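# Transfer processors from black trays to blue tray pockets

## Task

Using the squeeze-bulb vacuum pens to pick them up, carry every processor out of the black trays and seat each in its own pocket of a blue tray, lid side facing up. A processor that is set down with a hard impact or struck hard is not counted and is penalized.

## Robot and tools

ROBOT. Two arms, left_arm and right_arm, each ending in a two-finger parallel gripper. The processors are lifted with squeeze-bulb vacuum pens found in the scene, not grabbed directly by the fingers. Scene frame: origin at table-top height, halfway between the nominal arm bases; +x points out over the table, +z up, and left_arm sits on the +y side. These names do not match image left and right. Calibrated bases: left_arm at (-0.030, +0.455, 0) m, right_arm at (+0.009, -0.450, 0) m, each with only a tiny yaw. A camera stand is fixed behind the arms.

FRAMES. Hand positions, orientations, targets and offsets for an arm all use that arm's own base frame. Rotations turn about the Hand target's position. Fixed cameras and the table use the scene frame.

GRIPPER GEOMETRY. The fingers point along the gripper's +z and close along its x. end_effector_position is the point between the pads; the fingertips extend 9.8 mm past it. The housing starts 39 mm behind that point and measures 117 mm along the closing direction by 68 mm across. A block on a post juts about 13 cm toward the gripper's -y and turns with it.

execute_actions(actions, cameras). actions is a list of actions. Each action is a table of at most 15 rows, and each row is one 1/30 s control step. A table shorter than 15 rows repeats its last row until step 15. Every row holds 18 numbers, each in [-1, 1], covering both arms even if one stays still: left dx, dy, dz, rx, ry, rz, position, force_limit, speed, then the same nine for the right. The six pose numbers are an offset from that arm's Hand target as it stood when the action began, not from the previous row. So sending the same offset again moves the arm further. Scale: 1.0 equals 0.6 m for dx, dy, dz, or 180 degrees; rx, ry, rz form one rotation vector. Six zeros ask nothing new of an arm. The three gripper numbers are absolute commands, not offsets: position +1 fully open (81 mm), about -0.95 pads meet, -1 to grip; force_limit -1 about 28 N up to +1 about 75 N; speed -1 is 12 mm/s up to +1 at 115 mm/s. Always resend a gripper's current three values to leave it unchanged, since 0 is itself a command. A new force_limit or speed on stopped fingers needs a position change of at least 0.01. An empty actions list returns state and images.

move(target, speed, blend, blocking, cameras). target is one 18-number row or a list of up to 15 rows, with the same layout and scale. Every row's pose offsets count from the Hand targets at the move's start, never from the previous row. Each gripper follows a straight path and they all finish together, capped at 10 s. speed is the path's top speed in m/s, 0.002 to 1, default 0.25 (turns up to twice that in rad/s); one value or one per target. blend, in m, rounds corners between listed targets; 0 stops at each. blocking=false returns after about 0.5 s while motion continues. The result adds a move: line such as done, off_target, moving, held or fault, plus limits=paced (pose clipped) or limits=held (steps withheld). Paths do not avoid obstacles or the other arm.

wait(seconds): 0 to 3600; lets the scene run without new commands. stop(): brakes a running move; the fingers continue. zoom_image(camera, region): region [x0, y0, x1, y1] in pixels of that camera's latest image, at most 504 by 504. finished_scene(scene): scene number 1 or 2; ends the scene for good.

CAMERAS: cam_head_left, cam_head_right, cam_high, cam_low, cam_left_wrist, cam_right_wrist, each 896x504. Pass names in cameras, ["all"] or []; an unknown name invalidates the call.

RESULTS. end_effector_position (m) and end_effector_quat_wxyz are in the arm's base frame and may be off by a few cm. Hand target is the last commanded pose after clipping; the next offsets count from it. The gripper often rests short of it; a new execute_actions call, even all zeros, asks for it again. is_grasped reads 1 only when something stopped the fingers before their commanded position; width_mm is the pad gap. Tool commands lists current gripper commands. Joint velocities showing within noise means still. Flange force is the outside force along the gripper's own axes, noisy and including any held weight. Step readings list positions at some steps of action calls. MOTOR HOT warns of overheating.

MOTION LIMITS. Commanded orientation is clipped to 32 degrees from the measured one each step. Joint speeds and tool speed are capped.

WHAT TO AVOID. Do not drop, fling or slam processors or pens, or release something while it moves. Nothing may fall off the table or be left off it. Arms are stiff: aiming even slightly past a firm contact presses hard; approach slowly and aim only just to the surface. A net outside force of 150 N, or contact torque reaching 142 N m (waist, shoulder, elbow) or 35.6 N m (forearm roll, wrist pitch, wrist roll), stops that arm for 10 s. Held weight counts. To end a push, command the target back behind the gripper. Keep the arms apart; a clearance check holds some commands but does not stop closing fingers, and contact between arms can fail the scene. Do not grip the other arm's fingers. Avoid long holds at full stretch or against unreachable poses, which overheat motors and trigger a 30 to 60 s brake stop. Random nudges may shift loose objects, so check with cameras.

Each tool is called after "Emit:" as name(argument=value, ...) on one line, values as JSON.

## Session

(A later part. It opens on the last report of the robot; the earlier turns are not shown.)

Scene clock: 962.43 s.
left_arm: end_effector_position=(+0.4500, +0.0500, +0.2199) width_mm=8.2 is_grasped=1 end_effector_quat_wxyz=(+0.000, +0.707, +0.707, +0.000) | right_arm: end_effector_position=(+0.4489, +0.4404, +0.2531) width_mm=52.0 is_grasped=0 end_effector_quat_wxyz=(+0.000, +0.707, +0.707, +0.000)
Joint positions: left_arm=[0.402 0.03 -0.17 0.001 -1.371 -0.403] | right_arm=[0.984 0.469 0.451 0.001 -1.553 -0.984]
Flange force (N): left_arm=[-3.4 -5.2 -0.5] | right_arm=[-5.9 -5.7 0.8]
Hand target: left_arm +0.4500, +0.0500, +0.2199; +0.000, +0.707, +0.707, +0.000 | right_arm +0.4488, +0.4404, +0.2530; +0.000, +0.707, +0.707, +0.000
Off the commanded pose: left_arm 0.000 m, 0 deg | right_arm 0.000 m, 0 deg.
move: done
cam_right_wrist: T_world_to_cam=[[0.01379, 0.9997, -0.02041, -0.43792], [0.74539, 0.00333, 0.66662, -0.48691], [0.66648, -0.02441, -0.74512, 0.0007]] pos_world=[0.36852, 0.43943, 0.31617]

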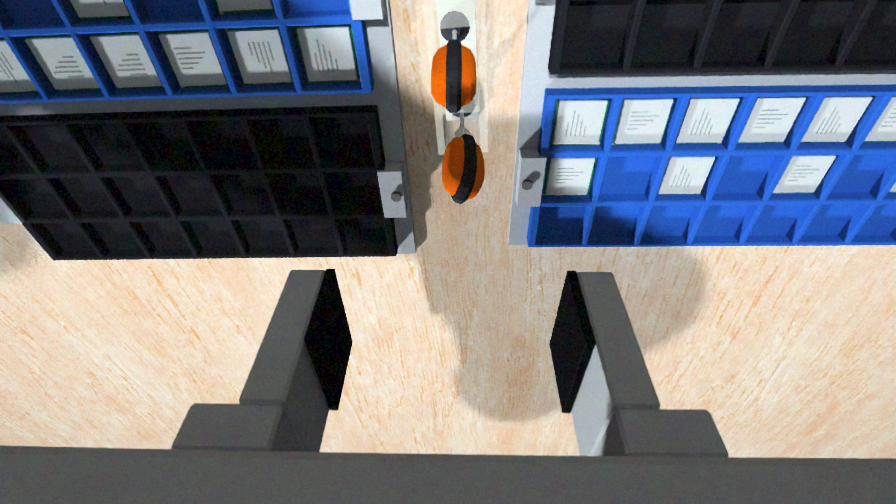

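Emit:
move(target=[[0,0,0.02,0,0,0,-0.98,1,-0.3,0,-0.6,0,0,0,0,0.3,1,-0.5],[-0.0112,-0.8868,0.02,0,0,0,-0.98,1,-0.3,0,-0.9,0,0,0,0,0.3,1,-0.5]], speed=[0.3,0.3], blend=[0.05,0], cameras=["cam_left_wrist"])

Emit:
move(target=[[0,0,-0.15,0,0,0,-0.98,1,-0.3,0,0,0,0,0,0,0.3,1,-0.5],[0,0,-0.217,0,0,0,-0.98,1,-0.3,0,0,0,0,0,0,0.3,1,-0.5]], speed=[0.15,0.04], cameras=["cam_left_wrist"])

Scene clock: 978.13 s.
left_arm: end_effector_position=(+0.4433, -0.4821, +0.2319) width_mm=8.2 is_grasped=1 end_effector_quat_wxyz=(+0.000, +0.707, +0.707, +0.000) | right_arm: end_effector_position=(+0.4488, -0.0996, +0.2530) width_mm=51.9 is_grasped=0 end_effector_quat_wxyz=(+0.000, +0.707, +0.707, +0.000)
Joint positions: left_arm=[-0.627 0.543 0.509 0.001 -1.537 0.627] | right_arm=[0.069 0.034 -0.087 0.001 -1.449 -0.068]
Flange force (N): left_arm=[8.3 -10.7 -0.4] | right_arm=[0.4 -3.1 0.1]
Hand target: left_arm +0.4433, -0.4821, +0.2319; +0.000, +0.707, +0.707, +0.000 | right_arm +0.4488, -0.0996, +0.2530; +0.000, +0.707, +0.707, +0.000
Off the commanded pose: left_arm 0.000 m, 0 deg | right_arm 0.000 m, 0 deg.
move: done
cam_left_wrist: T_world_to_cam=[[-0.00601, 0.99996, 0.00682, 0.47697], [0.72987, -0.00027, 0.68359, -0.46086], [0.68356, 0.00909, -0.72984, -0.03078]] pos_world=[0.36027, -0.47679, 0.28932]

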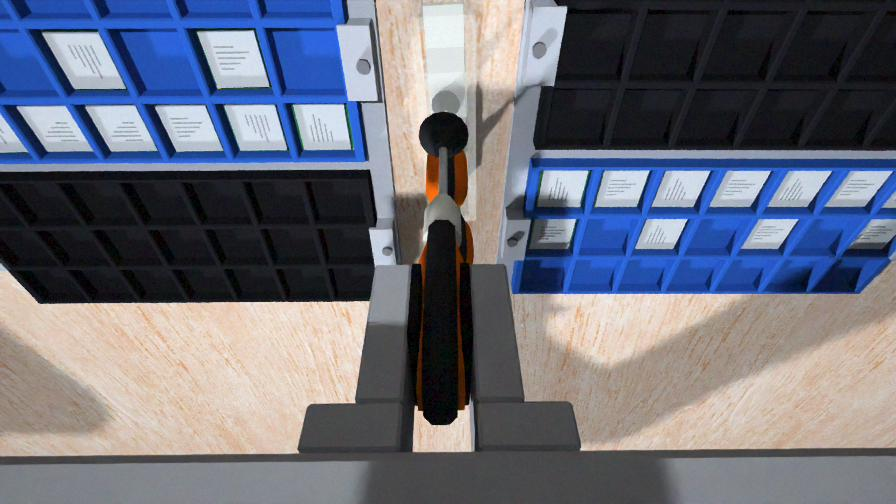

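Scene clock: 980.27 s.
left_arm: end_effector_position=(+0.4433, -0.4821, +0.1017) width_mm=8.2 is_grasped=1 end_effector_quat_wxyz=(+0.000, +0.707, +0.707, +0.000) | right_arm: end_effector_position=(+0.4488, -0.0996, +0.2530) width_mm=52.0 is_grasped=0 end_effector_quat_wxyz=(+0.000, +0.707, +0.707, +0.000)
Joint positions: left_arm=[-0.627 0.602 0.291 0.001 -1.259 0.627] | right_arm=[0.069 0.034 -0.087 0.001 -1.449 -0.068]
Flange force (N): left_arm=[7.1 -9.3 -3.2] | right_arm=[0.2 -3.4 0.1]
Hand target: left_arm +0.4433, -0.4821, +0.1017; +0.000, +0.707, +0.707, +0.000 | right_arm +0.4488, -0.0996, +0.2530; +0.000, +0.707, +0.707, +0.000
Off the commanded pose: left_arm 0.000 m, 0 deg | right_arm 0.000 m, 0 deg.
move: done
cam_left_wrist: T_world_to_cam=[[-0.00601, 0.99996, 0.00682, 0.47785], [0.72987, -0.00027, 0.68359, -0.37193], [0.68356, 0.00909, -0.72984, -0.12573]] pos_world=[0.36027, -0.47679, 0.15922]

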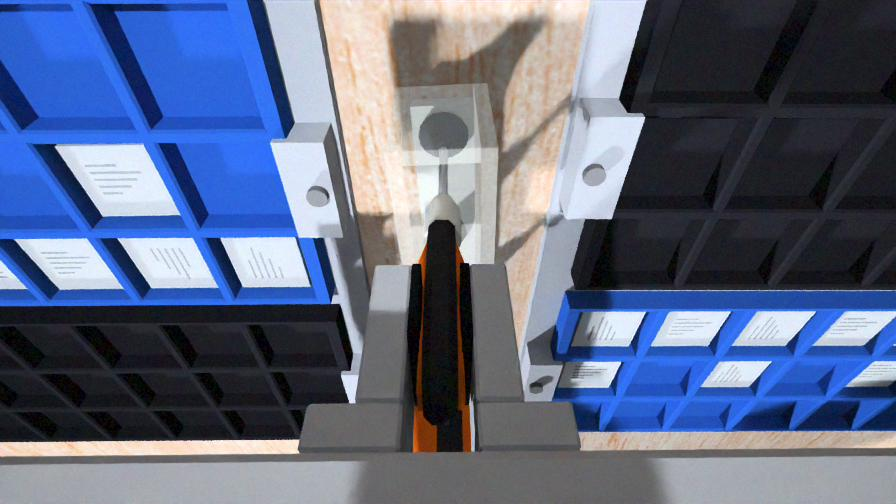

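Emit:
move(target=[[0,0,-0.001,0,0,0,-0.98,1,-0.3,0,0,0,0,0,0,0.3,1,-0.5],[0,0,-0.001,0,0,0,0.3,1,-0.5,0,0,0,0,0,0,0.3,1,-0.5],[0,0,0.22,0,0,0,0.3,1,-0.5,0,0,0,0,0,0,0.3,1,-0.5],[0,0.7,0.22,0,0,0,0.3,1,-0.5,0,0,0,0,0,0,0.3,1,-0.5]], speed=[0.03,0.05,0.12,0.3], cameras=["cam_head_left","cam_head_right","cam_high"])

Emit:
zoom_image(camera="cam_head_left", region=[230, 240, 430, 380])

Emit:
zoom_image(camera="cam_head_right", region=[420, 240, 630, 380])

Scene clock: 991.87 s.
left_arm: end_effector_position=(+0.4433, -0.0621, +0.2337) width_mm=51.9 is_grasped=0 end_effector_quat_wxyz=(+0.000, +0.707, +0.707, +0.000) | right_arm: end_effector_position=(+0.4488, -0.0996, +0.2530) width_mm=52.0 is_grasped=0 end_effector_quat_wxyz=(+0.000, +0.707, +0.707, +0.000)
Joint positions: left_arm=[0.156 0.011 -0.157 0.001 -1.403 -0.157] | right_arm=[0.069 0.034 -0.087 0.001 -1.449 -0.068]
Flange force (N): left_arm=[-3.0 -6.8 -0.5] | right_arm=[-0.2 -3.3 0.1]
Hand target: left_arm +0.4433, -0.0621, +0.2337; +0.000, +0.707, +0.707, +0.000 | right_arm +0.4488, -0.0996, +0.2530; +0.000, +0.707, +0.707, +0.000
Off the commanded pose: left_arm 0.000 m, 0 deg | right_arm 0.000 m, 0 deg.
move: done

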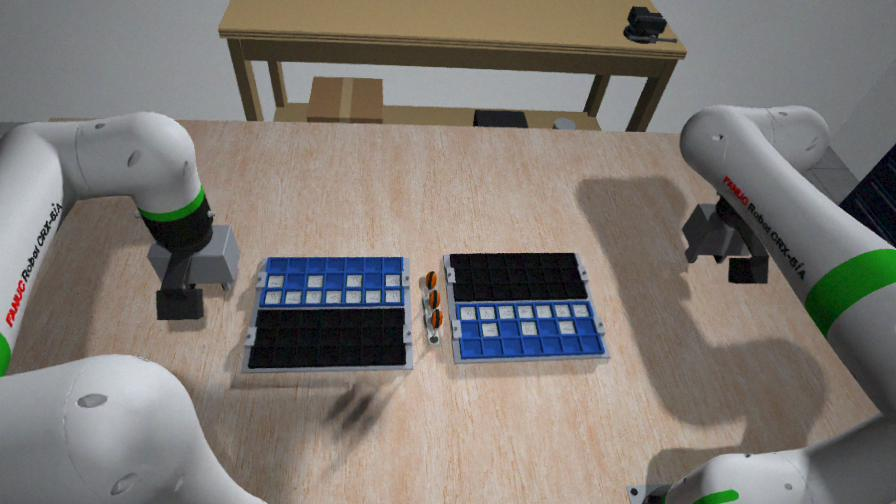

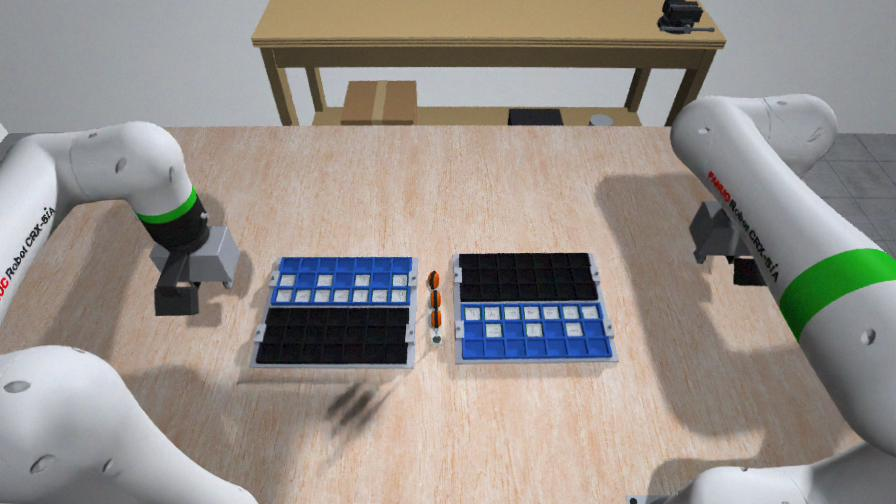

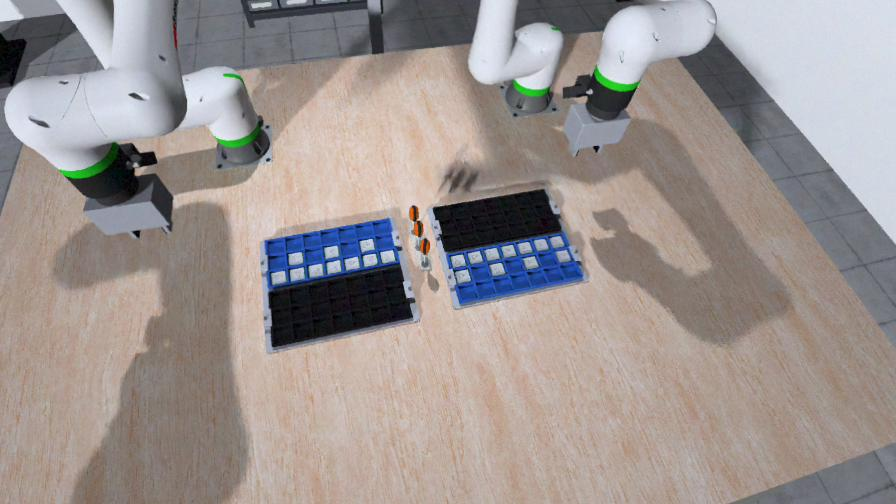

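Scaled by 2.520 from the camera's image (finer frame: 1280x720).

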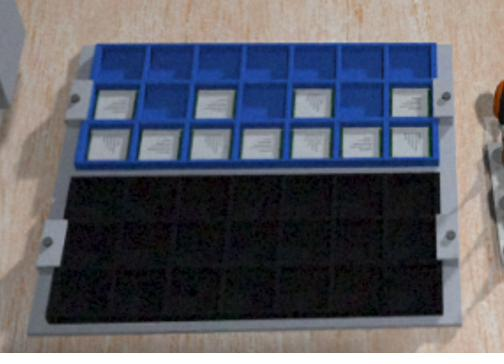

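Scaled by 2.400 from the camera's image (finer frame: 1280x720).

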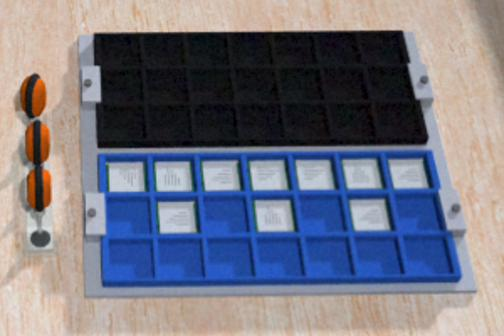

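Emit:
finished_scene(scene=1)

The scene is finished: the task was done.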